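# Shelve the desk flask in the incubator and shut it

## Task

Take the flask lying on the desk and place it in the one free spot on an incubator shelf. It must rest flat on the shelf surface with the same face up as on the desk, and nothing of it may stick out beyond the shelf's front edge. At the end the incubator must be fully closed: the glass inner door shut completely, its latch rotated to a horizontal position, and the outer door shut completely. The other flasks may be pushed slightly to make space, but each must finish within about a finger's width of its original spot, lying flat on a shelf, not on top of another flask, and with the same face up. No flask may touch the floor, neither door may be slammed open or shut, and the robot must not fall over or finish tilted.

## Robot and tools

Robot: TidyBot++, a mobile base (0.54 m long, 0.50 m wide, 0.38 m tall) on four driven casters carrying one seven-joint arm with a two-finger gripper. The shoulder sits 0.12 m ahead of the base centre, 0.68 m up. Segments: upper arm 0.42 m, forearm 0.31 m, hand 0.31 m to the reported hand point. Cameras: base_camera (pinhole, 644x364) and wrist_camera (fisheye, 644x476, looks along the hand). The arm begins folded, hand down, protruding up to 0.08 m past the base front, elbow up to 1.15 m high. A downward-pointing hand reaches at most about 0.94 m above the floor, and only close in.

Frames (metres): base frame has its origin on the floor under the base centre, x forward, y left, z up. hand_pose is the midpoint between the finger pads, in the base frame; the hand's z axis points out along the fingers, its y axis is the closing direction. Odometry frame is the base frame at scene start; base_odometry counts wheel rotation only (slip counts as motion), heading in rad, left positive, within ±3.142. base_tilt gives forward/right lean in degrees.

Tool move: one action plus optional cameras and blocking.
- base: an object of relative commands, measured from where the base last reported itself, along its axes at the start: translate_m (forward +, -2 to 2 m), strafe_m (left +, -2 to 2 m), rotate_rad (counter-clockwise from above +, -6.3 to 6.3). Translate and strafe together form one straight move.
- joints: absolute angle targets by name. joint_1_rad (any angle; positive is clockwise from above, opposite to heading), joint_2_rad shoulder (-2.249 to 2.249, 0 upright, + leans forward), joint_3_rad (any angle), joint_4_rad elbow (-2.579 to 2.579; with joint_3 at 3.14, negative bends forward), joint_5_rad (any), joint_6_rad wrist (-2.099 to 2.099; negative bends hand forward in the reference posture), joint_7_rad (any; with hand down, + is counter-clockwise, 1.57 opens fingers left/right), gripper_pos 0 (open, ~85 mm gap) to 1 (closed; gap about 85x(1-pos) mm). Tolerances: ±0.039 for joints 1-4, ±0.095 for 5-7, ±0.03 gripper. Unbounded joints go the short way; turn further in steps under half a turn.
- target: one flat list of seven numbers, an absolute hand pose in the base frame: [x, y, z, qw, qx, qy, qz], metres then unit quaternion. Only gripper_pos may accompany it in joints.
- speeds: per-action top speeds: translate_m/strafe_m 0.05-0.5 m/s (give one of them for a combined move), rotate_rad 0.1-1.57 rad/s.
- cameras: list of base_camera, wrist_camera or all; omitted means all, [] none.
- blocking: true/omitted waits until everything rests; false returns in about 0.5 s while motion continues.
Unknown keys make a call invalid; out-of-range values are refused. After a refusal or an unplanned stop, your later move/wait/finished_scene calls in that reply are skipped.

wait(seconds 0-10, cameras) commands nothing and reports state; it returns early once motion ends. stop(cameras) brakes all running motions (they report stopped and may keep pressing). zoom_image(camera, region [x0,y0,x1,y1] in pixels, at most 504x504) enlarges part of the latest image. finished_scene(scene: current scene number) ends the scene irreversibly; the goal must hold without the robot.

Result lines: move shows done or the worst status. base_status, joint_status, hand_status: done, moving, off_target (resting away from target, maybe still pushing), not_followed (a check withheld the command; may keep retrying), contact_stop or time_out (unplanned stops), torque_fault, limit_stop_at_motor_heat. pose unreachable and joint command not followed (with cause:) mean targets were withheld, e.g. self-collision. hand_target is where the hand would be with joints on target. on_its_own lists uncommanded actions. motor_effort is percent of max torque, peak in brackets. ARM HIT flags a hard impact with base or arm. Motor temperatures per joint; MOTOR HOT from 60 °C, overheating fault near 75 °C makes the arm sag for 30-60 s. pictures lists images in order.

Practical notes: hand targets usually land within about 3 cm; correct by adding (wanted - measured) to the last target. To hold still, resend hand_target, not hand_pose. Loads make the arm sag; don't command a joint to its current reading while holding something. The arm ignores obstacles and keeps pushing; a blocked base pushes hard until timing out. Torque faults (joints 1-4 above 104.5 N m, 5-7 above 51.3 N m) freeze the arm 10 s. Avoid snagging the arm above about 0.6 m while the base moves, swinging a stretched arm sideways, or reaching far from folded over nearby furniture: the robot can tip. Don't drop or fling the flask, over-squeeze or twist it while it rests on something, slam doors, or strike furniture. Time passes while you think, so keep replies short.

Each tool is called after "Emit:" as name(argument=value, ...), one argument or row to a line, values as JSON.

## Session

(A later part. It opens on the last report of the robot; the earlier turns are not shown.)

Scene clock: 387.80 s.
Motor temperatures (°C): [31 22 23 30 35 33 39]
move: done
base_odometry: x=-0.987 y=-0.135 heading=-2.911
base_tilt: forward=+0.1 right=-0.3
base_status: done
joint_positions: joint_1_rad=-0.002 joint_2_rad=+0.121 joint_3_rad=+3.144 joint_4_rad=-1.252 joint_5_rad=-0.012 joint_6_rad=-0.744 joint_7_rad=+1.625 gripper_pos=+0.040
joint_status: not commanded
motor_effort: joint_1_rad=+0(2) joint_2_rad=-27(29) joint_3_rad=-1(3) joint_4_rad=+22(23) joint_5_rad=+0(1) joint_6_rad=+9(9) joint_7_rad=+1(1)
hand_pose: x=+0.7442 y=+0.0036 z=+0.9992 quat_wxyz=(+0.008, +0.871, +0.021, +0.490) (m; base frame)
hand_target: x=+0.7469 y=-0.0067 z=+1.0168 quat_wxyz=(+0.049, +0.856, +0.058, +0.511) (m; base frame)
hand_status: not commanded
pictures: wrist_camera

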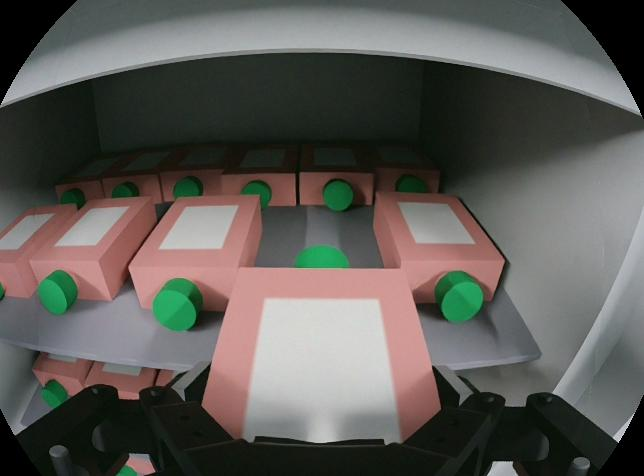

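Emit:
move(
  base={"translate_m": 0.042, "strafe_m": 0.003},
  speeds={"translate_m": 0.05},
  cameras=[],
)

Emit:
move(
  joints={"joint_2_rad": 0.125},
  cameras=["wrist_camera"],
)

Emit:
zoom_image(
  camera="wrist_camera",
  region=[150, 150, 500, 380],
)

Scene clock: 397.93 s.
Motor temperatures (°C): [31 22 23 30 35 33 39]
move: done
base_odometry: x=-1.027 y=-0.148 heading=-2.911
base_tilt: forward=+0.1 right=-0.3
base_status: done
joint_positions: joint_1_rad=-0.002 joint_2_rad=+0.121 joint_3_rad=+3.144 joint_4_rad=-1.253 joint_5_rad=-0.012 joint_6_rad=-0.743 joint_7_rad=+1.625 gripper_pos=+0.040
joint_status: not commanded
motor_effort: joint_1_rad=+0(2) joint_2_rad=-27(29) joint_3_rad=-1(2) joint_4_rad=+22(23) joint_5_rad=+0(0) joint_6_rad=+8(9) joint_7_rad=+1(1)
hand_pose: x=+0.7442 y=+0.0036 z=+0.9993 quat_wxyz=(+0.008, +0.871, +0.021, +0.490) (m; base frame)
hand_target: x=+0.7469 y=-0.0067 z=+1.0168 quat_wxyz=(+0.049, +0.856, +0.058, +0.511) (m; base frame)
hand_status: not commanded
pictures: none
No camera images: "cameras" was empty.

Scene clock: 398.47 s.
Motor temperatures (°C): [31 22 23 30 35 33 39]
move: done
base_odometry: x=-1.027 y=-0.148 heading=-2.911
base_tilt: forward=+0.0 right=-0.3
base_status: not commanded
joint_positions: joint_1_rad=-0.002 joint_2_rad=+0.125 joint_3_rad=+3.144 joint_4_rad=-1.253 joint_5_rad=-0.012 joint_6_rad=-0.743 joint_7_rad=+1.625 gripper_pos=+0.040
joint_status: all done
motor_effort: joint_1_rad=+0(1) joint_2_rad=-26(28) joint_3_rad=+0(2) joint_4_rad=+22(23) joint_5_rad=+0(1) joint_6_rad=+8(9) joint_7_rad=+1(1)
hand_pose: x=+0.7454 y=+0.0036 z=+0.9968 quat_wxyz=(+0.008, +0.872, +0.021, +0.488) (m; base frame)
hand_target: x=+0.7519 y=-0.0067 z=+1.0073 quat_wxyz=(+0.049, +0.860, +0.058, +0.504) (m; base frame)
hand_status: not commanded
pictures: wrist_camera

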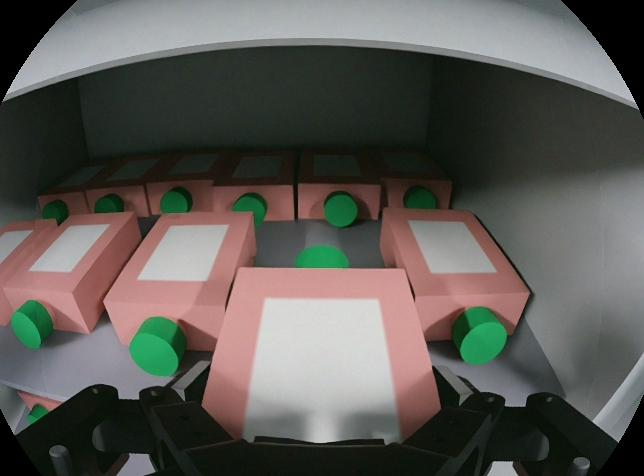

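Scaled by 1.440.

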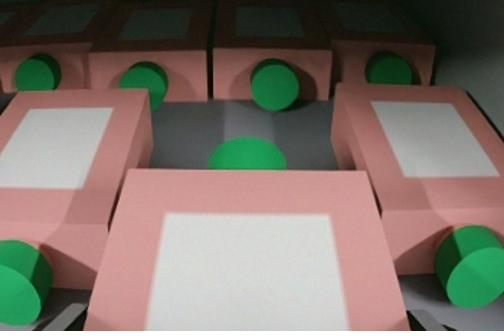

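Emit:
move(
  base={"translate_m": 0.012},
  speeds={"translate_m": 0.05},
  joints={"joint_2_rad": 0.135},
  cameras=[],
)

Emit:
move(
  joints={"joint_2_rad": 0.145},
  cameras=[],
)

Emit:
move(
  joints={"joint_2_rad": 0.155},
  cameras=["wrist_camera"],
)

Scene clock: 408.27 s.
Motor temperatures (°C): [31 22 23 30 35 33 39]
move: done
base_odometry: x=-1.039 y=-0.151 heading=-2.911
base_tilt: forward=+0.0 right=-0.3
base_status: done
joint_positions: joint_1_rad=-0.002 joint_2_rad=+0.138 joint_3_rad=+3.144 joint_4_rad=-1.253 joint_5_rad=-0.012 joint_6_rad=-0.743 joint_7_rad=+1.625 gripper_pos=+0.040
joint_status: all done
motor_effort: joint_1_rad=+0(1) joint_2_rad=-27(29) joint_3_rad=-1(2) joint_4_rad=+22(23) joint_5_rad=+0(1) joint_6_rad=+8(9) joint_7_rad=+1(1)
hand_pose: x=+0.7493 y=+0.0036 z=+0.9888 quat_wxyz=(+0.008, +0.875, +0.021, +0.483) (m; base frame)
hand_target: x=+0.7551 y=-0.0067 z=+1.0010 quat_wxyz=(+0.049, +0.863, +0.058, +0.500) (m; base frame)
hand_status: not commanded
pictures: none
No camera images: "cameras" was empty.

Scene clock: 408.77 s.
Motor temperatures (°C): [31 22 23 30 35 33 39]
move: done
base_odometry: x=-1.039 y=-0.151 heading=-2.911
base_tilt: forward=+0.0 right=-0.3
base_status: not commanded
joint_positions: joint_1_rad=-0.002 joint_2_rad=+0.143 joint_3_rad=+3.144 joint_4_rad=-1.253 joint_5_rad=-0.012 joint_6_rad=-0.743 joint_7_rad=+1.625 gripper_pos=+0.040
joint_status: all done
motor_effort: joint_1_rad=+0(1) joint_2_rad=-27(28) joint_3_rad=-2(2) joint_4_rad=+22(23) joint_5_rad=+0(1) joint_6_rad=+8(8) joint_7_rad=+0(1)
hand_pose: x=+0.7508 y=+0.0036 z=+0.9857 quat_wxyz=(+0.007, +0.877, +0.021, +0.481) (m; base frame)
hand_target: x=+0.7583 y=-0.0067 z=+0.9946 quat_wxyz=(+0.048, +0.865, +0.059, +0.495) (m; base frame)
hand_status: not commanded
pictures: none
No camera images: "cameras" was empty.

Scene clock: 409.33 s.
Motor temperatures (°C): [31 22 23 30 35 33 39]
move: done
base_odometry: x=-1.039 y=-0.151 heading=-2.911
base_tilt: forward=+0.0 right=-0.3
base_status: not commanded
joint_positions: joint_1_rad=-0.002 joint_2_rad=+0.151 joint_3_rad=+3.144 joint_4_rad=-1.253 joint_5_rad=-0.012 joint_6_rad=-0.743 joint_7_rad=+1.625 gripper_pos=+0.040
joint_status: all done
motor_effort: joint_1_rad=+0(1) joint_2_rad=-27(28) joint_3_rad=-1(2) joint_4_rad=+22(23) joint_5_rad=+0(1) joint_6_rad=+8(8) joint_7_rad=+1(1)
hand_pose: x=+0.7534 y=+0.0036 z=+0.9803 quat_wxyz=(+0.007, +0.879, +0.022, +0.477) (m; base frame)
hand_target: x=+0.7614 y=-0.0067 z=+0.9882 quat_wxyz=(+0.048, +0.868, +0.059, +0.491) (m; base frame)
hand_status: not commanded
pictures: wrist_camera

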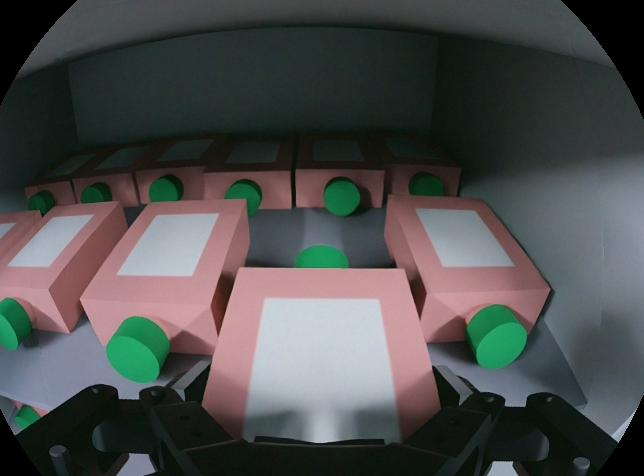

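Emit:
move(
  joints={"joint_2_rad": 0.17, "joint_6_rad": -0.67},
  cameras=[],
)

Emit:
move(
  joints={"joint_2_rad": 0.18},
  cameras=[],
)

Emit:
move(
  joints={"joint_2_rad": 0.19},
  cameras=["wrist_camera"],
)

Scene clock: 417.20 s.
Motor temperatures (°C): [31 22 23 30 35 33 39]
move: done
base_odometry: x=-1.039 y=-0.151 heading=-2.911
base_tilt: forward=+0.1 right=-0.3
base_status: not commanded
joint_positions: joint_1_rad=-0.002 joint_2_rad=+0.167 joint_3_rad=+3.144 joint_4_rad=-1.253 joint_5_rad=-0.012 joint_6_rad=-0.712 joint_7_rad=+1.625 gripper_pos=+0.040
joint_status: all done
motor_effort: joint_1_rad=+0(1) joint_2_rad=-28(29) joint_3_rad=-1(2) joint_4_rad=+21(23) joint_5_rad=+0(0) joint_6_rad=+8(9) joint_7_rad=+1(1)
hand_pose: x=+0.7633 y=+0.0036 z=+0.9785 quat_wxyz=(+0.008, +0.875, +0.021, +0.484) (m; base frame)
hand_target: x=+0.7707 y=-0.0064 z=+0.9865 quat_wxyz=(+0.048, +0.864, +0.059, +0.498) (m; base frame)
hand_status: not commanded
pictures: none
No camera images: "cameras" was empty.

Scene clock: 417.80 s.
Motor temperatures (°C): [31 22 23 30 35 33 39]
move: done
base_odometry: x=-1.039 y=-0.151 heading=-2.911
base_tilt: forward=+0.1 right=-0.3
base_status: not commanded
joint_positions: joint_1_rad=-0.002 joint_2_rad=+0.176 joint_3_rad=+3.144 joint_4_rad=-1.253 joint_5_rad=-0.012 joint_6_rad=-0.712 joint_7_rad=+1.625 gripper_pos=+0.040
joint_status: all done
motor_effort: joint_1_rad=-1(1) joint_2_rad=-28(29) joint_3_rad=-1(2) joint_4_rad=+22(23) joint_5_rad=+0(1) joint_6_rad=+8(8) joint_7_rad=+0(1)
hand_pose: x=+0.7661 y=+0.0036 z=+0.9724 quat_wxyz=(+0.008, +0.877, +0.021, +0.480) (m; base frame)
hand_target: x=+0.7737 y=-0.0064 z=+0.9800 quat_wxyz=(+0.048, +0.866, +0.059, +0.493) (m; base frame)
hand_status: not commanded
pictures: none
No camera images: "cameras" was empty.

Scene clock: 418.37 s.
Motor temperatures (°C): [31 22 23 30 35 33 39]
move: done
base_odometry: x=-1.039 y=-0.151 heading=-2.911
base_tilt: forward=+0.1 right=-0.3
base_status: not commanded
joint_positions: joint_1_rad=-0.002 joint_2_rad=+0.184 joint_3_rad=+3.144 joint_4_rad=-1.253 joint_5_rad=-0.012 joint_6_rad=-0.711 joint_7_rad=+1.625 gripper_pos=+0.040
joint_status: all done
motor_effort: joint_1_rad=+0(1) joint_2_rad=-29(30) joint_3_rad=-2(2) joint_4_rad=+21(23) joint_5_rad=+0(1) joint_6_rad=+8(8) joint_7_rad=+1(1)
hand_pose: x=+0.7685 y=+0.0036 z=+0.9674 quat_wxyz=(+0.007, +0.879, +0.021, +0.476) (m; base frame)
hand_target: x=+0.7767 y=-0.0064 z=+0.9734 quat_wxyz=(+0.048, +0.869, +0.059, +0.489) (m; base frame)
hand_status: not commanded
pictures: wrist_camera

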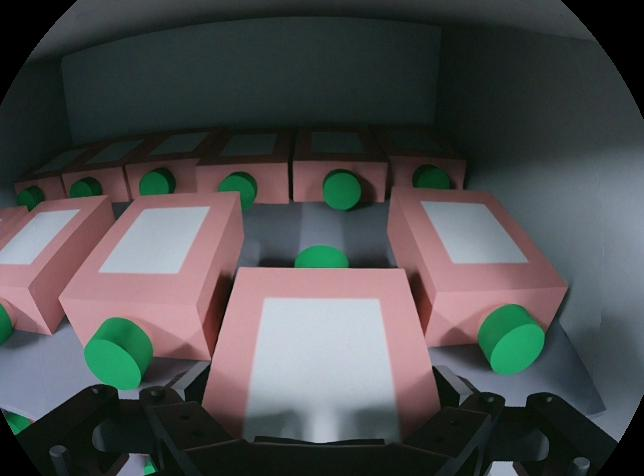

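Emit:
move(
  joints={"joint_2_rad": 0.197, "joint_6_rad": -0.64},
  cameras=[],
)

Emit:
move(
  joints={"joint_2_rad": 0.207},
  cameras=[],
)

Emit:
move(
  joints={"joint_2_rad": 0.217},
  cameras=["wrist_camera"],
)

Scene clock: 428.73 s.
Motor temperatures (°C): [31 22 23 30 35 33 39]
move: done
base_odometry: x=-1.039 y=-0.151 heading=-2.911
base_tilt: forward=+0.0 right=-0.3
base_status: not commanded
joint_positions: joint_1_rad=-0.002 joint_2_rad=+0.193 joint_3_rad=+3.144 joint_4_rad=-1.253 joint_5_rad=-0.012 joint_6_rad=-0.680 joint_7_rad=+1.625 gripper_pos=+0.040
joint_status: all done
motor_effort: joint_1_rad=+0(1) joint_2_rad=-29(30) joint_3_rad=-1(2) joint_4_rad=+22(23) joint_5_rad=+0(0) joint_6_rad=+9(9) joint_7_rad=+1(1)
hand_pose: x=+0.7761 y=+0.0035 z=+0.9697 quat_wxyz=(+0.008, +0.874, +0.021, +0.486) (m; base frame)
hand_target: x=+0.7835 y=-0.0061 z=+0.9768 quat_wxyz=(+0.048, +0.863, +0.059, +0.499) (m; base frame)
hand_status: not commanded
pictures: none
No camera images: "cameras" was empty.

Scene clock: 429.23 s.
Motor temperatures (°C): [31 22 23 30 35 33 39]
move: done
base_odometry: x=-1.039 y=-0.151 heading=-2.911
base_tilt: forward=+0.0 right=-0.3
base_status: not commanded
joint_positions: joint_1_rad=-0.002 joint_2_rad=+0.198 joint_3_rad=+3.144 joint_4_rad=-1.253 joint_5_rad=-0.012 joint_6_rad=-0.680 joint_7_rad=+1.625 gripper_pos=+0.040
joint_status: all done
motor_effort: joint_1_rad=-1(1) joint_2_rad=-28(30) joint_3_rad=-1(1) joint_4_rad=+21(22) joint_5_rad=+0(1) joint_6_rad=+8(8) joint_7_rad=+1(1)
hand_pose: x=+0.7778 y=+0.0035 z=+0.9664 quat_wxyz=(+0.008, +0.875, +0.021, +0.484) (m; base frame)
hand_target: x=+0.7864 y=-0.0061 z=+0.9702 quat_wxyz=(+0.048, +0.866, +0.060, +0.495) (m; base frame)
hand_status: not commanded
pictures: none
No camera images: "cameras" was empty.

Scene clock: 429.70 s.
Motor temperatures (°C): [31 22 23 30 35 33 39]
move: done
base_odometry: x=-1.039 y=-0.151 heading=-2.911
base_tilt: forward=+0.0 right=-0.3
base_status: not commanded
joint_positions: joint_1_rad=-0.002 joint_2_rad=+0.199 joint_3_rad=+3.144 joint_4_rad=-1.253 joint_5_rad=-0.012 joint_6_rad=-0.679 joint_7_rad=+1.625 gripper_pos=+0.040
joint_status: all done
motor_effort: joint_1_rad=+0(1) joint_2_rad=-27(28) joint_3_rad=-1(1) joint_4_rad=+20(21) joint_5_rad=+0(1) joint_6_rad=+8(8) joint_7_rad=+1(1)
hand_pose: x=+0.7781 y=+0.0035 z=+0.9662 quat_wxyz=(+0.008, +0.875, +0.021, +0.484) (m; base frame)
hand_target: x=+0.7892 y=-0.0061 z=+0.9635 quat_wxyz=(+0.048, +0.868, +0.060, +0.490) (m; base frame)
hand_status: not commanded
pictures: wrist_camera

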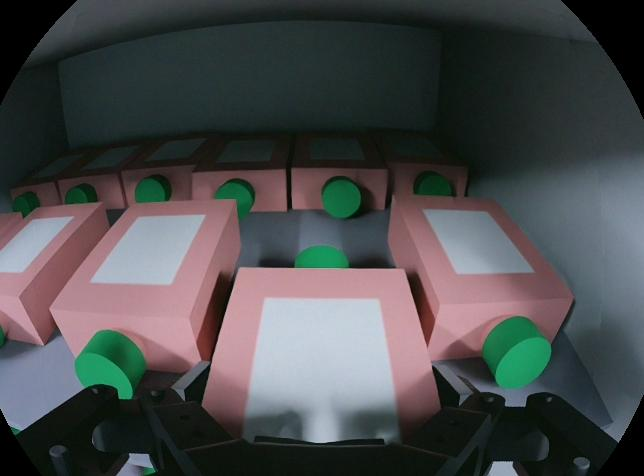

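Emit:
move(
  joints={"gripper_pos": 0.02},
  cameras=[],
)

Emit:
move(
  joints={"gripper_pos": 0.0},
  cameras=["wrist_camera"],
)

Scene clock: 491.90 s.
Motor temperatures (°C): [31 22 23 30 35 33 39]
move: done
base_odometry: x=-1.039 y=-0.151 heading=-2.911
base_tilt: forward=+0.1 right=-0.3
base_status: not commanded
joint_positions: joint_1_rad=-0.002 joint_2_rad=+0.200 joint_3_rad=+3.144 joint_4_rad=-1.253 joint_5_rad=-0.012 joint_6_rad=-0.678 joint_7_rad=+1.625 gripper_pos=+0.019
joint_status: all done
motor_effort: joint_1_rad=+0(1) joint_2_rad=-27(27) joint_3_rad=-1(1) joint_4_rad=+20(21) joint_5_rad=+0(1) joint_6_rad=+7(8) joint_7_rad=+1(1)
hand_pose: x=+0.7785 y=+0.0035 z=+0.9659 quat_wxyz=(+0.008, +0.875, +0.021, +0.484) (m; base frame)
hand_target: x=+0.7892 y=-0.0061 z=+0.9635 quat_wxyz=(+0.048, +0.868, +0.060, +0.490) (m; base frame)
hand_status: not commanded
pictures: none
No camera images: "cameras" was empty.

Scene clock: 492.30 s.
Motor temperatures (°C): [31 22 23 30 35 33 39]
move: done
base_odometry: x=-1.039 y=-0.151 heading=-2.911
base_tilt: forward=+0.0 right=-0.4
base_status: not commanded
joint_positions: joint_1_rad=-0.002 joint_2_rad=+0.201 joint_3_rad=+3.144 joint_4_rad=-1.253 joint_5_rad=-0.012 joint_6_rad=-0.677 joint_7_rad=+1.625 gripper_pos=+0.000
joint_status: all done
motor_effort: joint_1_rad=+0(1) joint_2_rad=-27(28) joint_3_rad=-1(2) joint_4_rad=+20(21) joint_5_rad=+1(1) joint_6_rad=+7(8) joint_7_rad=+0(1)
hand_pose: x=+0.7789 y=+0.0035 z=+0.9652 quat_wxyz=(+0.008, +0.875, +0.021, +0.484) (m; base frame)
hand_target: x=+0.7892 y=-0.0061 z=+0.9635 quat_wxyz=(+0.048, +0.868, +0.060, +0.490) (m; base frame)
hand_status: not commanded
pictures: wrist_camera

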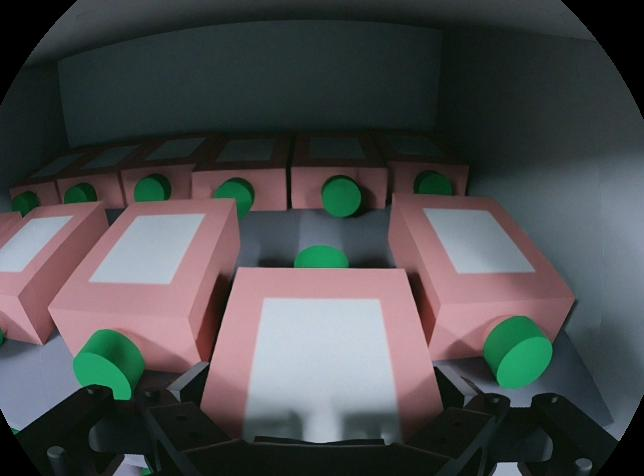

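Emit:
move(
  base={"translate_m": -0.17},
  speeds={"translate_m": 0.08},
  cameras=["wrist_camera"],
)

Scene clock: 550.13 s.
Motor temperatures (°C): [31 22 23 30 35 33 39]
move: done
base_odometry: x=-0.873 y=-0.112 heading=-2.911
base_tilt: forward=+0.1 right=-0.3
base_status: done
joint_positions: joint_1_rad=-0.002 joint_2_rad=+0.213 joint_3_rad=+3.144 joint_4_rad=-1.253 joint_5_rad=-0.012 joint_6_rad=-0.673 joint_7_rad=+1.625 gripper_pos=+0.000
joint_status: not commanded
motor_effort: joint_1_rad=+0(2) joint_2_rad=-29(30) joint_3_rad=-1(3) joint_4_rad=+21(22) joint_5_rad=+0(1) joint_6_rad=+8(8) joint_7_rad=+0(1)
hand_pose: x=+0.7829 y=+0.0035 z=+0.9583 quat_wxyz=(+0.008, +0.877, +0.021, +0.480) (m; base frame)
hand_target: x=+0.7892 y=-0.0061 z=+0.9635 quat_wxyz=(+0.048, +0.868, +0.060, +0.490) (m; base frame)
hand_status: not commanded
pictures: wrist_camera

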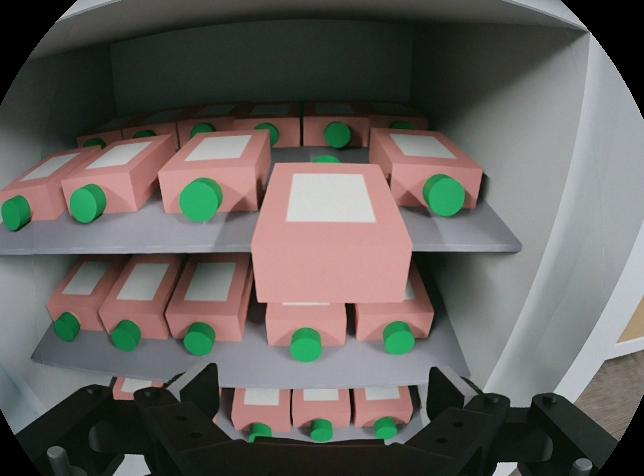

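Emit:
move(
  joints={"joint_1_rad":0,"joint_2_rad":0.016,"joint_3_rad":3.1416,"joint_4_rad":-1.963,"joint_5_rad":0.035,"joint_6_rad":0.37,"joint_7_rad":1.6,"gripper_pos":1.0},
  base={"strafe_m": -0.006},
)

Emit:
move(
  base={"translate_m": 0.215},
  speeds={"translate_m": 0.07},
  cameras=["wrist_camera"],
)

Scene clock: 567.70 s.
Motor temperatures (°C): [31 22 23 30 35 33 39]
move: done
base_odometry: x=-0.874 y=-0.106 heading=-2.911
base_tilt: forward=+0.0 right=-0.3
base_status: done
joint_positions: joint_1_rad=+0.000 joint_2_rad=+0.037 joint_3_rad=+3.144 joint_4_rad=-1.951 joint_5_rad=-0.012 joint_6_rad=+0.324 joint_7_rad=+1.625 gripper_pos=+0.999
joint_status: all done
motor_effort: joint_1_rad=+0(4) joint_2_rad=-22(30) joint_3_rad=-1(3) joint_4_rad=+21(23) joint_5_rad=+0(2) joint_6_rad=+9(10) joint_7_rad=+0(1)
hand_pose: x=+0.7321 y=-0.0010 z=+0.9457 quat_wxyz=(+0.016, +0.739, +0.014, +0.673) (m; base frame)
hand_target: x=+0.7253 y=+0.0053 z=+0.9658 quat_wxyz=(+0.017, +0.720, +0.027, +0.693) (m; base frame)
hand_status: not commanded
pictures: base_camera, wrist_camera

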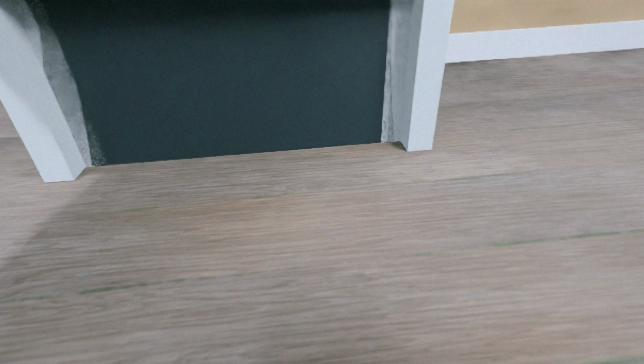

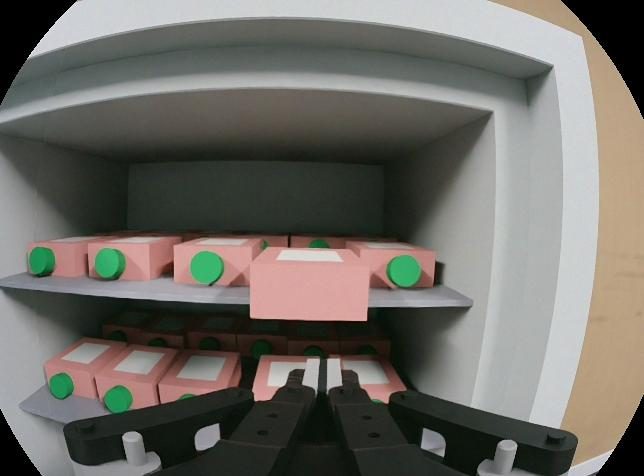

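Scene clock: 571.27 s.
Motor temperatures (°C): [31 22 23 30 35 33 39]
move: done
base_odometry: x=-1.084 y=-0.155 heading=-2.911
base_tilt: forward=+0.1 right=-0.3
base_status: done
joint_positions: joint_1_rad=+0.000 joint_2_rad=+0.025 joint_3_rad=+3.144 joint_4_rad=-1.953 joint_5_rad=-0.012 joint_6_rad=+0.330 joint_7_rad=+1.625 gripper_pos=+0.999
joint_status: not commanded
motor_effort: joint_1_rad=+0(1) joint_2_rad=-22(24) joint_3_rad=-1(2) joint_4_rad=+21(21) joint_5_rad=+0(1) joint_6_rad=+9(9) joint_7_rad=+1(1)
hand_pose: x=+0.7287 y=-0.0010 z=+0.9535 quat_wxyz=(+0.016, +0.734, +0.014, +0.679) (m; base frame)
hand_target: x=+0.7253 y=+0.0053 z=+0.9658 quat_wxyz=(+0.017, +0.720, +0.027, +0.693) (m; base frame)
hand_status: not commanded
pictures: wrist_camera

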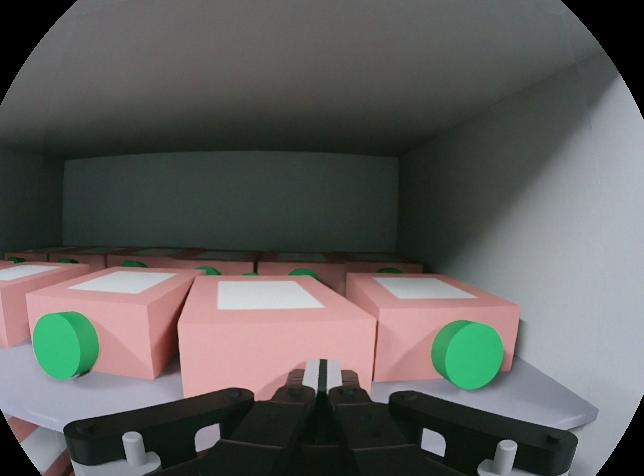

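Emit:
zoom_image(
  camera="wrist_camera",
  region=[0, 260, 644, 476],
)

Emit:
move(
  base={"translate_m": -0.15},
  speeds={"translate_m": 0.15},
  cameras=["wrist_camera"],
)

Region (0, 260, 644, 476) is 644x216 pixels. A region can be at most 504 by 504 pixels.

Scene clock: 582.33 s.
Motor temperatures (°C): [31 22 23 30 35 33 39]
move: done
base_odometry: x=-0.938 y=-0.121 heading=-2.911
base_tilt: forward=+0.1 right=-0.3
base_status: done
joint_positions: joint_1_rad=+0.000 joint_2_rad=+0.022 joint_3_rad=+3.144 joint_4_rad=-1.954 joint_5_rad=-0.012 joint_6_rad=+0.330 joint_7_rad=+1.625 gripper_pos=+0.999
joint_status: not commanded
motor_effort: joint_1_rad=+0(1) joint_2_rad=-22(25) joint_3_rad=-1(2) joint_4_rad=+21(22) joint_5_rad=+0(1) joint_6_rad=+9(9) joint_7_rad=+0(1)
hand_pose: x=+0.7277 y=-0.0010 z=+0.9548 quat_wxyz=(+0.017, +0.733, +0.013, +0.680) (m; base frame)
hand_target: x=+0.7253 y=+0.0053 z=+0.9658 quat_wxyz=(+0.017, +0.720, +0.027, +0.693) (m; base frame)
hand_status: not commanded
pictures: wrist_camera

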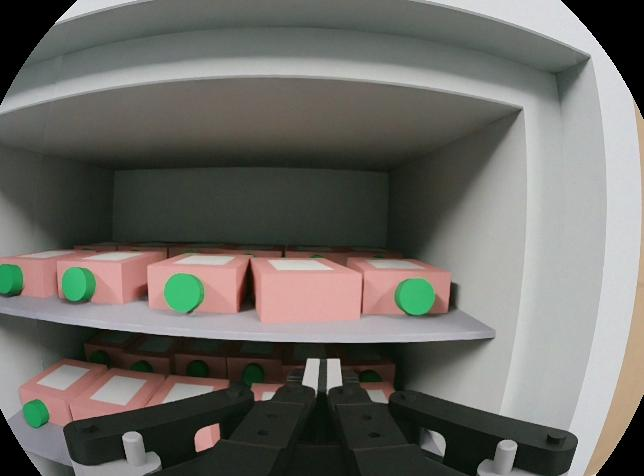

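Emit:
move(
  base={"translate_m": -0.6, "strafe_m": 0.5},
  cameras=["wrist_camera"],
)

Scene clock: 600.90 s.
Motor temperatures (°C): [31 22 23 30 35 33 39]
move: done
base_odometry: x=-0.239 y=-0.471 heading=-2.911
base_tilt: forward=+0.0 right=-0.4
base_status: done
joint_positions: joint_1_rad=+0.000 joint_2_rad=+0.020 joint_3_rad=+3.146 joint_4_rad=-1.957 joint_5_rad=-0.013 joint_6_rad=+0.334 joint_7_rad=+1.625 gripper_pos=+0.999
joint_status: not commanded
motor_effort: joint_1_rad=-1(10) joint_2_rad=-21(26) joint_3_rad=-1(12) joint_4_rad=+21(22) joint_5_rad=+0(4) joint_6_rad=+9(10) joint_7_rad=+0(1)
hand_pose: x=+0.7268 y=-0.0027 z=+0.9556 quat_wxyz=(+0.017, +0.732, +0.012, +0.681) (m; base frame)
hand_target: x=+0.7253 y=+0.0053 z=+0.9658 quat_wxyz=(+0.017, +0.720, +0.027, +0.693) (m; base frame)
hand_status: not commanded
pictures: wrist_camera

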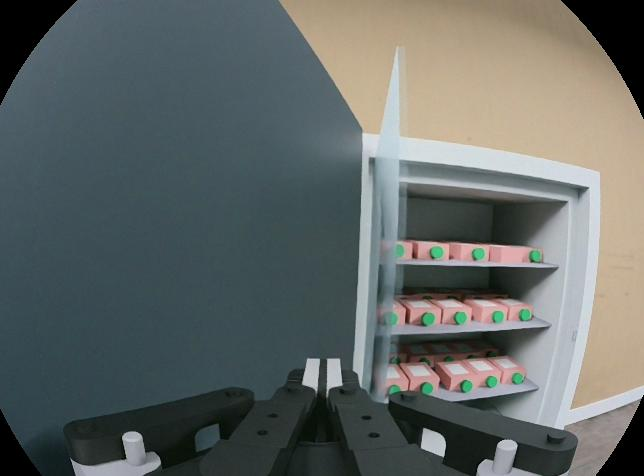

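Emit:
move(
  base={"translate_m": 0.15},
  speeds={"translate_m": 0.3},
  cameras=["wrist_camera"],
)

Emit:
move(
  base={"translate_m": 0.25, "strafe_m": -0.275},
  speeds={"translate_m": 0.1},
  cameras=["wrist_camera"],
)

Scene clock: 642.50 s.
Motor temperatures (°C): [31 22 23 30 35 33 39]
move: done
base_odometry: x=-0.386 y=-0.505 heading=-2.911
base_tilt: forward=+0.0 right=-0.3
base_status: done
joint_positions: joint_1_rad=+0.000 joint_2_rad=+0.025 joint_3_rad=+3.144 joint_4_rad=-1.960 joint_5_rad=-0.013 joint_6_rad=+0.334 joint_7_rad=+1.625 gripper_pos=+0.999
joint_status: not commanded
motor_effort: joint_1_rad=-1(3) joint_2_rad=-22(25) joint_3_rad=-1(4) joint_4_rad=+21(23) joint_5_rad=+0(1) joint_6_rad=+9(10) joint_7_rad=+0(1)
hand_pose: x=+0.7278 y=-0.0014 z=+0.9511 quat_wxyz=(+0.017, +0.735, +0.013, +0.678) (m; base frame)
hand_target: x=+0.7253 y=+0.0053 z=+0.9658 quat_wxyz=(+0.017, +0.720, +0.027, +0.693) (m; base frame)
hand_status: not commanded
pictures: wrist_camera

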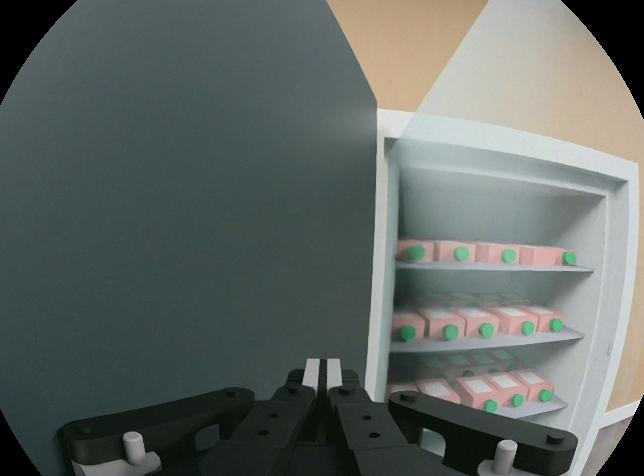

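Scene clock: 646.77 s.
Motor temperatures (°C): [31 22 23 30 35 33 39]
move: done
base_odometry: x=-0.692 y=-0.295 heading=-2.911
base_tilt: forward=+0.0 right=-0.3
base_status: done
joint_positions: joint_1_rad=+0.002 joint_2_rad=+0.025 joint_3_rad=+3.144 joint_4_rad=-1.960 joint_5_rad=-0.013 joint_6_rad=+0.334 joint_7_rad=+1.625 gripper_pos=+0.999
joint_status: not commanded
motor_effort: joint_1_rad=+0(3) joint_2_rad=-22(24) joint_3_rad=-2(3) joint_4_rad=+21(22) joint_5_rad=+0(1) joint_6_rad=+9(10) joint_7_rad=+0(1)
hand_pose: x=+0.7276 y=-0.0022 z=+0.9514 quat_wxyz=(+0.017, +0.735, +0.013, +0.678) (m; base frame)
hand_target: x=+0.7253 y=+0.0053 z=+0.9658 quat_wxyz=(+0.017, +0.720, +0.027, +0.693) (m; base frame)
hand_status: not commanded
pictures: wrist_camera

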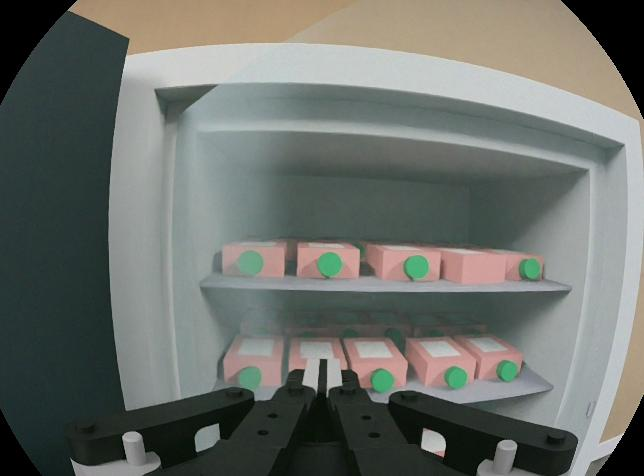

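Emit:
move(
  base={"translate_m": 0.24, "strafe_m": -0.25},
  speeds={"translate_m": 0.1},
  cameras=["wrist_camera"],
)

Emit:
move(
  base={"translate_m": 0.06},
  speeds={"translate_m": 0.06},
  cameras=["wrist_camera"],
)

Scene clock: 658.90 s.
Motor temperatures (°C): [31 22 23 30 35 33 39]
move: done
base_odometry: x=-0.983 y=-0.106 heading=-2.911
base_tilt: forward=+0.0 right=-0.3
base_status: done
joint_positions: joint_1_rad=-0.003 joint_2_rad=+0.020 joint_3_rad=+3.140 joint_4_rad=-1.962 joint_5_rad=-0.012 joint_6_rad=+0.334 joint_7_rad=+1.625 gripper_pos=+0.999
joint_status: not commanded
motor_effort: joint_1_rad=+0(4) joint_2_rad=-21(24) joint_3_rad=-2(4) joint_4_rad=+21(23) joint_5_rad=+0(1) joint_6_rad=+9(10) joint_7_rad=+0(1)
hand_pose: x=+0.7260 y=+0.0027 z=+0.9524 quat_wxyz=(+0.014, +0.734, +0.016, +0.679) (m; base frame)
hand_target: x=+0.7253 y=+0.0053 z=+0.9658 quat_wxyz=(+0.017, +0.720, +0.027, +0.693) (m; base frame)
hand_status: not commanded
pictures: wrist_camera

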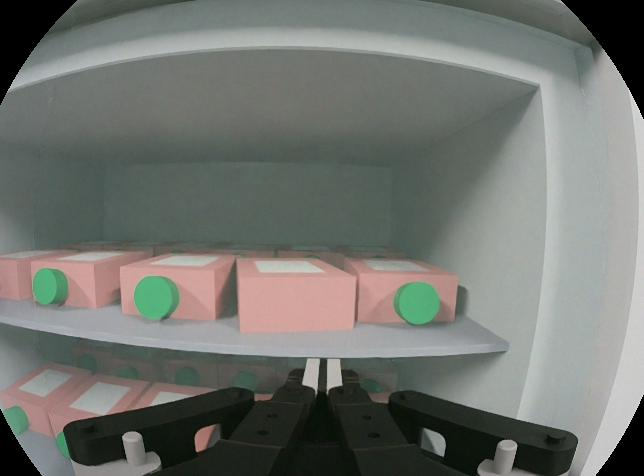

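Scene clock: 660.43 s.
Motor temperatures (°C): [31 22 23 30 35 33 39]
move: done
base_odometry: x=-1.041 y=-0.119 heading=-2.911
base_tilt: forward=+0.0 right=-0.3
base_status: done
joint_positions: joint_1_rad=-0.003 joint_2_rad=-0.034 joint_3_rad=+3.140 joint_4_rad=-2.016 joint_5_rad=-0.012 joint_6_rad=+0.334 joint_7_rad=+1.625 gripper_pos=+0.999
joint_status: not commanded
motor_effort: joint_1_rad=+3(3) joint_2_rad=-9(23) joint_3_rad=+2(3) joint_4_rad=+30(32) joint_5_rad=-1(1) joint_6_rad=+13(13) joint_7_rad=+0(1)
hand_pose: x=+0.7030 y=+0.0027 z=+0.9528 quat_wxyz=(+0.014, +0.734, +0.016, +0.679) (m; base frame)
hand_target: x=+0.7253 y=+0.0053 z=+0.9658 quat_wxyz=(+0.017, +0.720, +0.027, +0.693) (m; base frame)
hand_status: not commanded
pictures: wrist_camera

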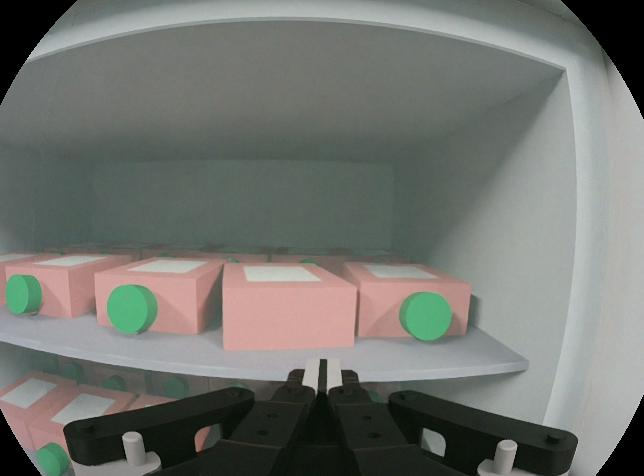

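Emit:
move(
  base={"translate_m": -0.3, "strafe_m": -0.13},
  speeds={"translate_m": 0.25},
  joints={"joint_1_rad":0,"joint_2_rad":0.455,"joint_3_rad":3.1416,"joint_4_rad":-2.355,"joint_5_rad":0.035,"joint_6_rad":1.25,"joint_7_rad":1.6,"gripper_pos":0.5},
  cameras=["wrist_camera"],
)

Scene clock: 674.90 s.
Motor temperatures (°C): [31 22 23 30 35 33 39]
move: done
base_odometry: x=-0.779 y=+0.076 heading=-2.911
base_tilt: forward=+0.1 right=-0.3
base_status: done
joint_positions: joint_1_rad=-0.001 joint_2_rad=+0.450 joint_3_rad=+3.141 joint_4_rad=-2.345 joint_5_rad=-0.012 joint_6_rad=+1.205 joint_7_rad=+1.625 gripper_pos=+0.500
joint_status: all done
motor_effort: joint_1_rad=+0(3) joint_2_rad=-27(30) joint_3_rad=-1(3) joint_4_rad=+11(28) joint_5_rad=+0(2) joint_6_rad=+9(11) joint_7_rad=+1(1)
hand_pose: x=+0.7200 y=-0.0013 z=+0.7586 quat_wxyz=(+0.021, +0.714, +0.014, +0.700) (m; base frame)
hand_target: x=+0.7173 y=+0.0117 z=+0.7658 quat_wxyz=(+0.003, +0.703, +0.026, +0.711) (m; base frame)
hand_status: not commanded
pictures: wrist_camera

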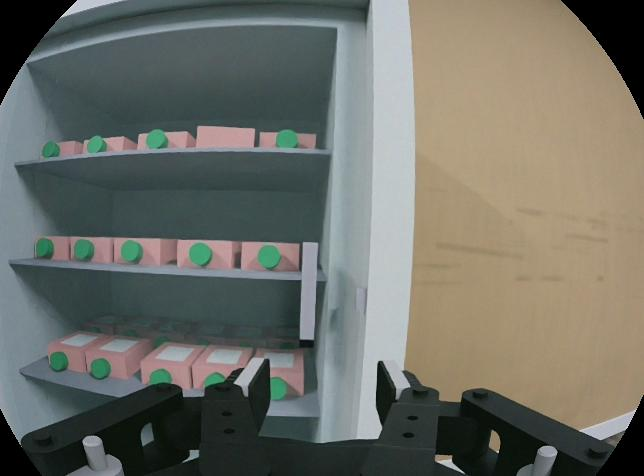

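Emit:
move(
  base={"translate_m": 0.268, "strafe_m": 0.0145},
  speeds={"translate_m": 0.12},
  joints={"joint_2_rad":0.442},
  cameras=["wrist_camera"],
)

Scene clock: 693.97 s.
Motor temperatures (°C): [31 22 23 30 35 33 39]
move: done
base_odometry: x=-1.036 y=+0.001 heading=-2.911
base_tilt: forward=+0.0 right=-0.3
base_status: done
joint_positions: joint_1_rad=-0.001 joint_2_rad=+0.446 joint_3_rad=+3.141 joint_4_rad=-2.348 joint_5_rad=-0.012 joint_6_rad=+1.208 joint_7_rad=+1.625 gripper_pos=+0.500
joint_status: all done
motor_effort: joint_1_rad=-1(2) joint_2_rad=-27(29) joint_3_rad=-1(2) joint_4_rad=+12(13) joint_5_rad=+0(1) joint_6_rad=+9(9) joint_7_rad=+0(1)
hand_pose: x=+0.7189 y=-0.0013 z=+0.7611 quat_wxyz=(+0.021, +0.712, +0.014, +0.701) (m; base frame)
hand_target: x=+0.7162 y=+0.0117 z=+0.7736 quat_wxyz=(+0.003, +0.698, +0.026, +0.715) (m; base frame)
hand_status: not commanded
pictures: wrist_camera

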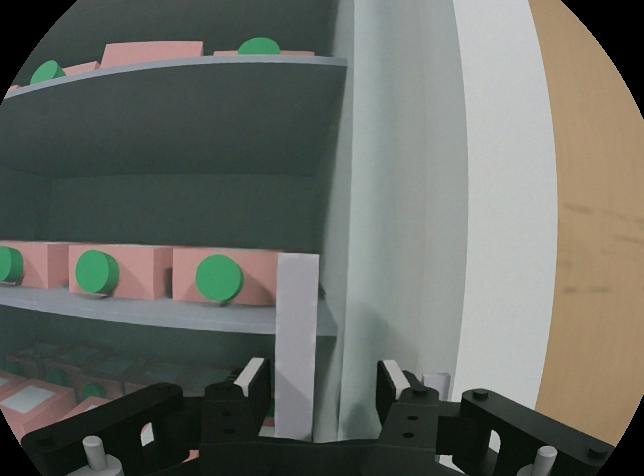

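Emit:
move(
  base={"strafe_m": 0.0105},
  cameras=[],
)

Emit:
move(
  base={"translate_m": 0.027},
  speeds={"translate_m": 0.08},
  cameras=["wrist_camera"],
)

Scene clock: 703.70 s.
Motor temperatures (°C): [31 22 23 30 35 33 39]
move: done
base_odometry: x=-1.034 y=-0.010 heading=-2.911
base_tilt: forward=+0.1 right=-0.3
base_status: done
joint_positions: joint_1_rad=-0.003 joint_2_rad=+0.446 joint_3_rad=+3.141 joint_4_rad=-2.348 joint_5_rad=-0.012 joint_6_rad=+1.209 joint_7_rad=+1.625 gripper_pos=+0.500
joint_status: not commanded
motor_effort: joint_1_rad=+0(3) joint_2_rad=-27(28) joint_3_rad=-2(2) joint_4_rad=+11(12) joint_5_rad=+0(1) joint_6_rad=+9(9) joint_7_rad=+1(1)
hand_pose: x=+0.7189 y=-0.0003 z=+0.7612 quat_wxyz=(+0.020, +0.712, +0.015, +0.702) (m; base frame)
hand_target: x=+0.7162 y=+0.0117 z=+0.7736 quat_wxyz=(+0.003, +0.698, +0.026, +0.715) (m; base frame)
hand_status: not commanded
pictures: none
No camera images: "cameras" was empty.

Scene clock: 704.63 s.
Motor temperatures (°C): [31 22 23 30 35 33 39]
move: done
base_odometry: x=-1.060 y=-0.016 heading=-2.911
base_tilt: forward=+0.0 right=-0.3
base_status: done
joint_positions: joint_1_rad=-0.003 joint_2_rad=+0.442 joint_3_rad=+3.141 joint_4_rad=-2.363 joint_5_rad=-0.012 joint_6_rad=+1.220 joint_7_rad=+1.625 gripper_pos=+0.500
joint_status: not commanded
motor_effort: joint_1_rad=+0(2) joint_2_rad=-26(28) joint_3_rad=-1(3) joint_4_rad=+13(19) joint_5_rad=+0(1) joint_6_rad=+8(10) joint_7_rad=+1(1)
hand_pose: x=+0.7140 y=-0.0002 z=+0.7608 quat_wxyz=(+0.020, +0.712, +0.015, +0.702) (m; base frame)
hand_target: x=+0.7162 y=+0.0117 z=+0.7736 quat_wxyz=(+0.003, +0.698, +0.026, +0.715) (m; base frame)
hand_status: not commanded
pictures: wrist_camera

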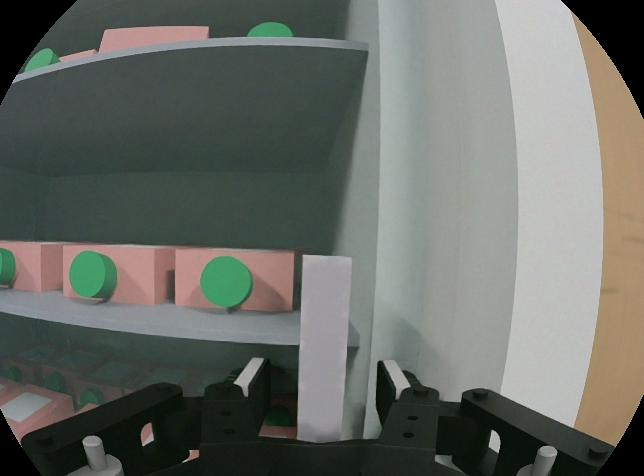

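Emit:
move(
  base={"translate_m": -0.006},
  joints={"gripper_pos":0.76},
  cameras=[],
)

Emit:
move(
  joints={"joint_7_rad":2.2},
  cameras=["wrist_camera"],
)

Scene clock: 710.30 s.
Motor temperatures (°C): [31 22 23 30 35 33 39]
move: done
base_odometry: x=-1.054 y=-0.014 heading=-2.911
base_tilt: forward=+0.0 right=-0.3
base_status: done
joint_positions: joint_1_rad=-0.003 joint_2_rad=+0.443 joint_3_rad=+3.141 joint_4_rad=-2.363 joint_5_rad=-0.012 joint_6_rad=+1.220 joint_7_rad=+1.625 gripper_pos=+0.760
joint_status: all done
motor_effort: joint_1_rad=+0(1) joint_2_rad=-27(29) joint_3_rad=-1(2) joint_4_rad=+11(13) joint_5_rad=+0(1) joint_6_rad=+9(9) joint_7_rad=+1(1)
hand_pose: x=+0.7141 y=-0.0002 z=+0.7605 quat_wxyz=(+0.020, +0.712, +0.015, +0.701) (m; base frame)
hand_target: x=+0.7162 y=+0.0117 z=+0.7736 quat_wxyz=(+0.003, +0.698, +0.026, +0.715) (m; base frame)
hand_status: not commanded
pictures: none
No camera images: "cameras" was empty.

Scene clock: 711.57 s.
Motor temperatures (°C): [31 22 23 30 35 33 39]
move: done
base_odometry: x=-1.054 y=-0.014 heading=-2.911
base_tilt: forward=+0.1 right=-0.3
base_status: not commanded
joint_positions: joint_1_rad=-0.006 joint_2_rad=+0.443 joint_3_rad=+3.141 joint_4_rad=-2.363 joint_5_rad=-0.009 joint_6_rad=+1.220 joint_7_rad=+2.134 gripper_pos=+0.760
joint_status: all done
motor_effort: joint_1_rad=+3(4) joint_2_rad=-28(28) joint_3_rad=+2(2) joint_4_rad=+12(12) joint_5_rad=-2(3) joint_6_rad=+10(10) joint_7_rad=+0(1)
hand_pose: x=+0.7142 y=+0.0027 z=+0.7607 quat_wxyz=(+0.194, +0.685, +0.196, +0.674) (m; base frame)
hand_target: x=+0.7162 y=+0.0117 z=+0.7736 quat_wxyz=(+0.214, +0.659, +0.231, +0.683) (m; base frame)
hand_status: not commanded
pictures: wrist_camera

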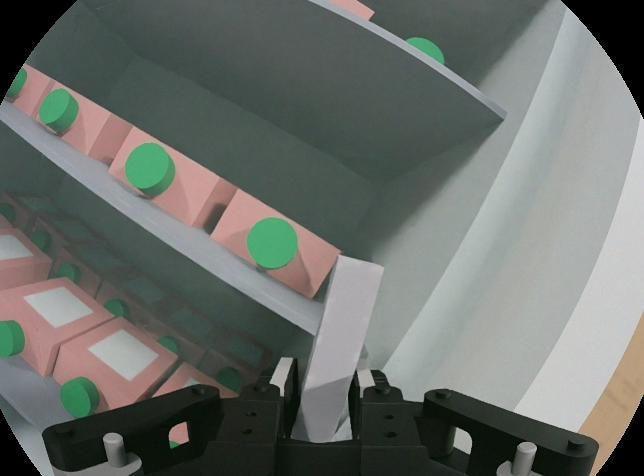

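Emit:
move(
  joints={"joint_7_rad":2.75},
  cameras=["wrist_camera"],
)

Scene clock: 716.60 s.
Motor temperatures (°C): [31 22 23 30 35 33 39]
move: done
base_odometry: x=-1.054 y=-0.014 heading=-2.911
base_tilt: forward=+0.1 right=-0.3
base_status: not commanded
joint_positions: joint_1_rad=-0.010 joint_2_rad=+0.446 joint_3_rad=+3.141 joint_4_rad=-2.363 joint_5_rad=-0.008 joint_6_rad=+1.220 joint_7_rad=+2.675 gripper_pos=+0.760
joint_status: all done
motor_effort: joint_1_rad=+3(5) joint_2_rad=-29(30) joint_3_rad=+2(3) joint_4_rad=+13(13) joint_5_rad=-3(3) joint_6_rad=+11(11) joint_7_rad=+1(1)
hand_pose: x=+0.7144 y=+0.0053 z=+0.7590 quat_wxyz=(+0.366, +0.607, +0.374, +0.598) (m; base frame)
hand_target: x=+0.7162 y=+0.0117 z=+0.7736 quat_wxyz=(+0.391, +0.572, +0.401, +0.599) (m; base frame)
hand_status: not commanded
pictures: wrist_camera

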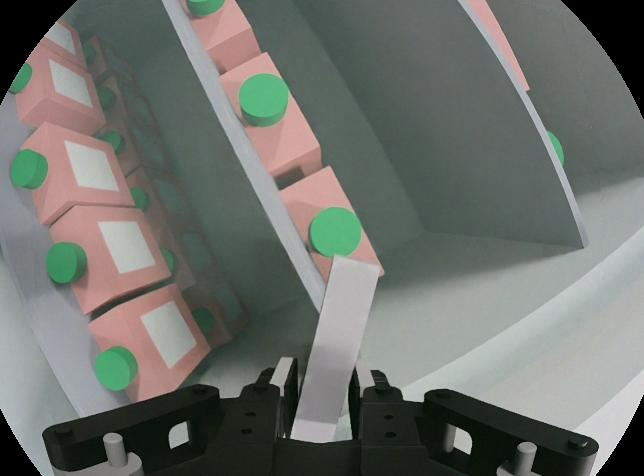

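Emit:
move(
  joints={"joint_7_rad":3.3},
  cameras=["wrist_camera"],
)

Scene clock: 722.60 s.
Motor temperatures (°C): [31 22 23 30 35 33 39]
move: done
base_odometry: x=-1.054 y=-0.014 heading=-2.911
base_tilt: forward=+0.0 right=-0.3
base_status: not commanded
joint_positions: joint_1_rad=-0.010 joint_2_rad=+0.449 joint_3_rad=+3.141 joint_4_rad=-2.363 joint_5_rad=-0.008 joint_6_rad=+1.220 joint_7_rad=+3.225 gripper_pos=+0.760
joint_status: all done
motor_effort: joint_1_rad=+0(4) joint_2_rad=-30(31) joint_3_rad=+0(3) joint_4_rad=+13(15) joint_5_rad=-1(3) joint_6_rad=+11(12) joint_7_rad=+1(1)
hand_pose: x=+0.7146 y=+0.0054 z=+0.7569 quat_wxyz=(+0.513, +0.484, +0.526, +0.475) (m; base frame)
hand_target: x=+0.7162 y=+0.0117 z=+0.7736 quat_wxyz=(+0.539, +0.441, +0.542, +0.470) (m; base frame)
hand_status: not commanded
pictures: wrist_camera

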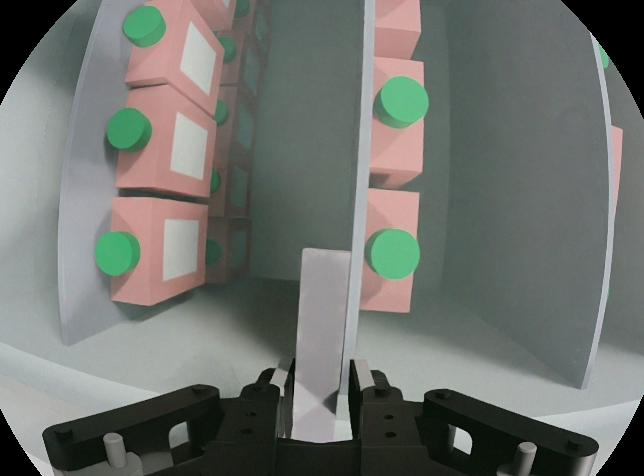

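Emit:
move(
  joints={"gripper_pos":0.55},
  cameras=["wrist_camera"],
)

Emit:
move(
  base={"translate_m": -0.1},
  speeds={"translate_m": 0.12},
  cameras=["wrist_camera"],
)

Scene clock: 730.00 s.
Motor temperatures (°C): [31 22 23 30 35 33 39]
move: done
base_odometry: x=-1.055 y=-0.014 heading=-2.911
base_tilt: forward=+0.1 right=-0.3
base_status: not commanded
joint_positions: joint_1_rad=-0.009 joint_2_rad=+0.449 joint_3_rad=+3.141 joint_4_rad=-2.362 joint_5_rad=-0.008 joint_6_rad=+1.223 joint_7_rad=+3.226 gripper_pos=+0.550
joint_status: all done
motor_effort: joint_1_rad=+0(1) joint_2_rad=-27(28) joint_3_rad=-1(2) joint_4_rad=+11(12) joint_5_rad=+0(1) joint_6_rad=+9(10) joint_7_rad=+0(1)
hand_pose: x=+0.7150 y=+0.0046 z=+0.7582 quat_wxyz=(+0.515, +0.483, +0.525, +0.476) (m; base frame)
hand_target: x=+0.7162 y=+0.0117 z=+0.7736 quat_wxyz=(+0.539, +0.441, +0.542, +0.470) (m; base frame)
hand_status: not commanded
pictures: wrist_camera

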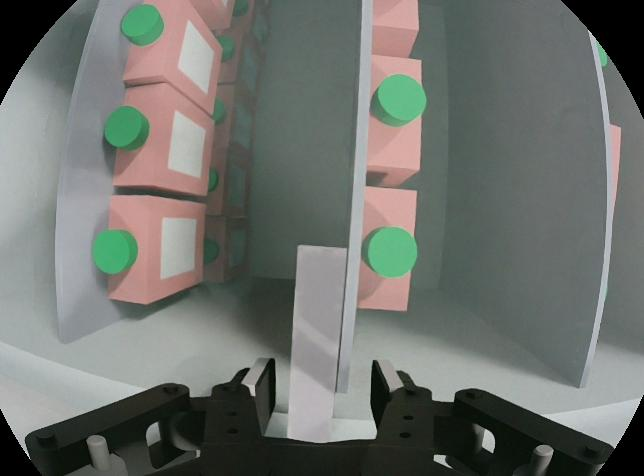

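Scene clock: 731.43 s.
Motor temperatures (°C): [31 22 23 30 35 33 39]
move: done
base_odometry: x=-0.957 y=+0.008 heading=-2.911
base_tilt: forward=+0.0 right=-0.3
base_status: done
joint_positions: joint_1_rad=-0.009 joint_2_rad=+0.449 joint_3_rad=+3.141 joint_4_rad=-2.362 joint_5_rad=-0.008 joint_6_rad=+1.223 joint_7_rad=+3.226 gripper_pos=+0.550
joint_status: not commanded
motor_effort: joint_1_rad=+0(1) joint_2_rad=-27(29) joint_3_rad=-1(2) joint_4_rad=+11(12) joint_5_rad=+1(1) joint_6_rad=+9(9) joint_7_rad=+0(1)
hand_pose: x=+0.7150 y=+0.0044 z=+0.7583 quat_wxyz=(+0.515, +0.483, +0.525, +0.476) (m; base frame)
hand_target: x=+0.7162 y=+0.0117 z=+0.7736 quat_wxyz=(+0.539, +0.441, +0.542, +0.470) (m; base frame)
hand_status: not commanded
pictures: wrist_camera

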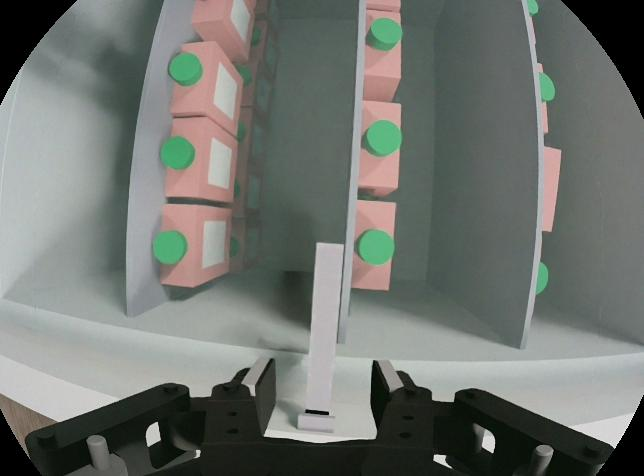

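Emit:
move(
  base={"translate_m": -0.79, "strafe_m": 0.35},
  joints={"joint_1_rad":0,"joint_2_rad":0.0,"joint_3_rad":3.1416,"joint_4_rad":-2.2,"joint_5_rad":0.035,"joint_6_rad":0.6,"joint_7_rad":1.6,"gripper_pos":1.0},
  cameras=["wrist_camera"],
)

Scene clock: 749.30 s.
Motor temperatures (°C): [31 22 23 30 35 33 39]
move: done
base_odometry: x=-0.108 y=-0.152 heading=-2.911
base_tilt: forward=+0.0 right=-0.3
base_status: done
joint_positions: joint_1_rad=-0.008 joint_2_rad=+0.011 joint_3_rad=+3.141 joint_4_rad=-2.218 joint_5_rad=-0.008 joint_6_rad=+0.654 joint_7_rad=+1.675 gripper_pos=+0.999
joint_status: all done
motor_effort: joint_1_rad=+0(2) joint_2_rad=-19(30) joint_3_rad=+0(3) joint_4_rad=+18(19) joint_5_rad=+0(2) joint_6_rad=+9(10) joint_7_rad=+0(1)
hand_pose: x=+0.6836 y=+0.0045 z=+0.9091 quat_wxyz=(+0.033, +0.708, +0.036, +0.705) (m; base frame)
hand_target: x=+0.6843 y=+0.0075 z=+0.9084 quat_wxyz=(+0.013, +0.717, +0.028, +0.696) (m; base frame)
hand_status: not commanded
pictures: wrist_camera

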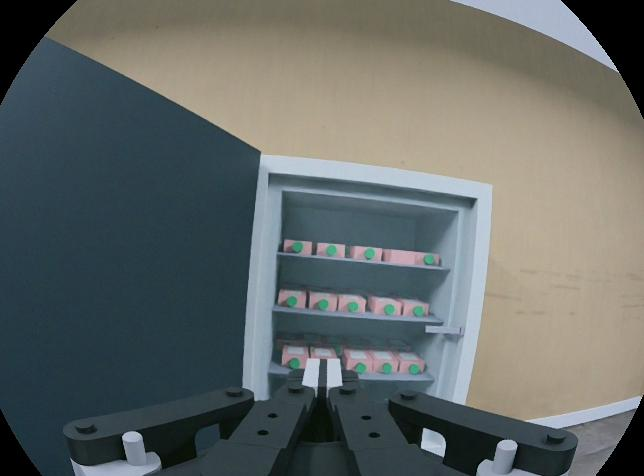

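Emit:
move(
  base={"strafe_m": 1.32},
  cameras=["wrist_camera"],
)

Scene clock: 758.80 s.
Motor temperatures (°C): [31 22 23 30 35 33 39]
move: done
base_odometry: x=+0.194 y=-1.437 heading=-2.911
base_tilt: forward=+0.1 right=-0.3
base_status: done
joint_positions: joint_1_rad=-0.005 joint_2_rad=+0.011 joint_3_rad=+3.141 joint_4_rad=-2.218 joint_5_rad=-0.008 joint_6_rad=+0.653 joint_7_rad=+1.675 gripper_pos=+0.999
joint_status: not commanded
motor_effort: joint_1_rad=-1(2) joint_2_rad=-19(20) joint_3_rad=-1(3) joint_4_rad=+19(20) joint_5_rad=+0(1) joint_6_rad=+9(9) joint_7_rad=+1(1)
hand_pose: x=+0.6836 y=+0.0031 z=+0.9089 quat_wxyz=(+0.034, +0.708, +0.035, +0.705) (m; base frame)
hand_target: x=+0.6843 y=+0.0075 z=+0.9084 quat_wxyz=(+0.013, +0.717, +0.028, +0.696) (m; base frame)
hand_status: not commanded
pictures: wrist_camera

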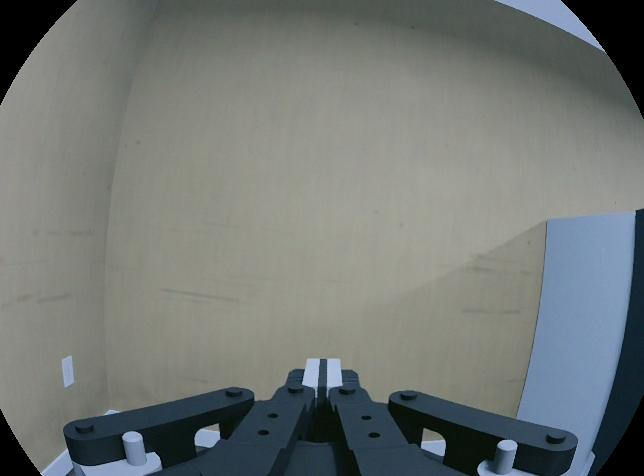

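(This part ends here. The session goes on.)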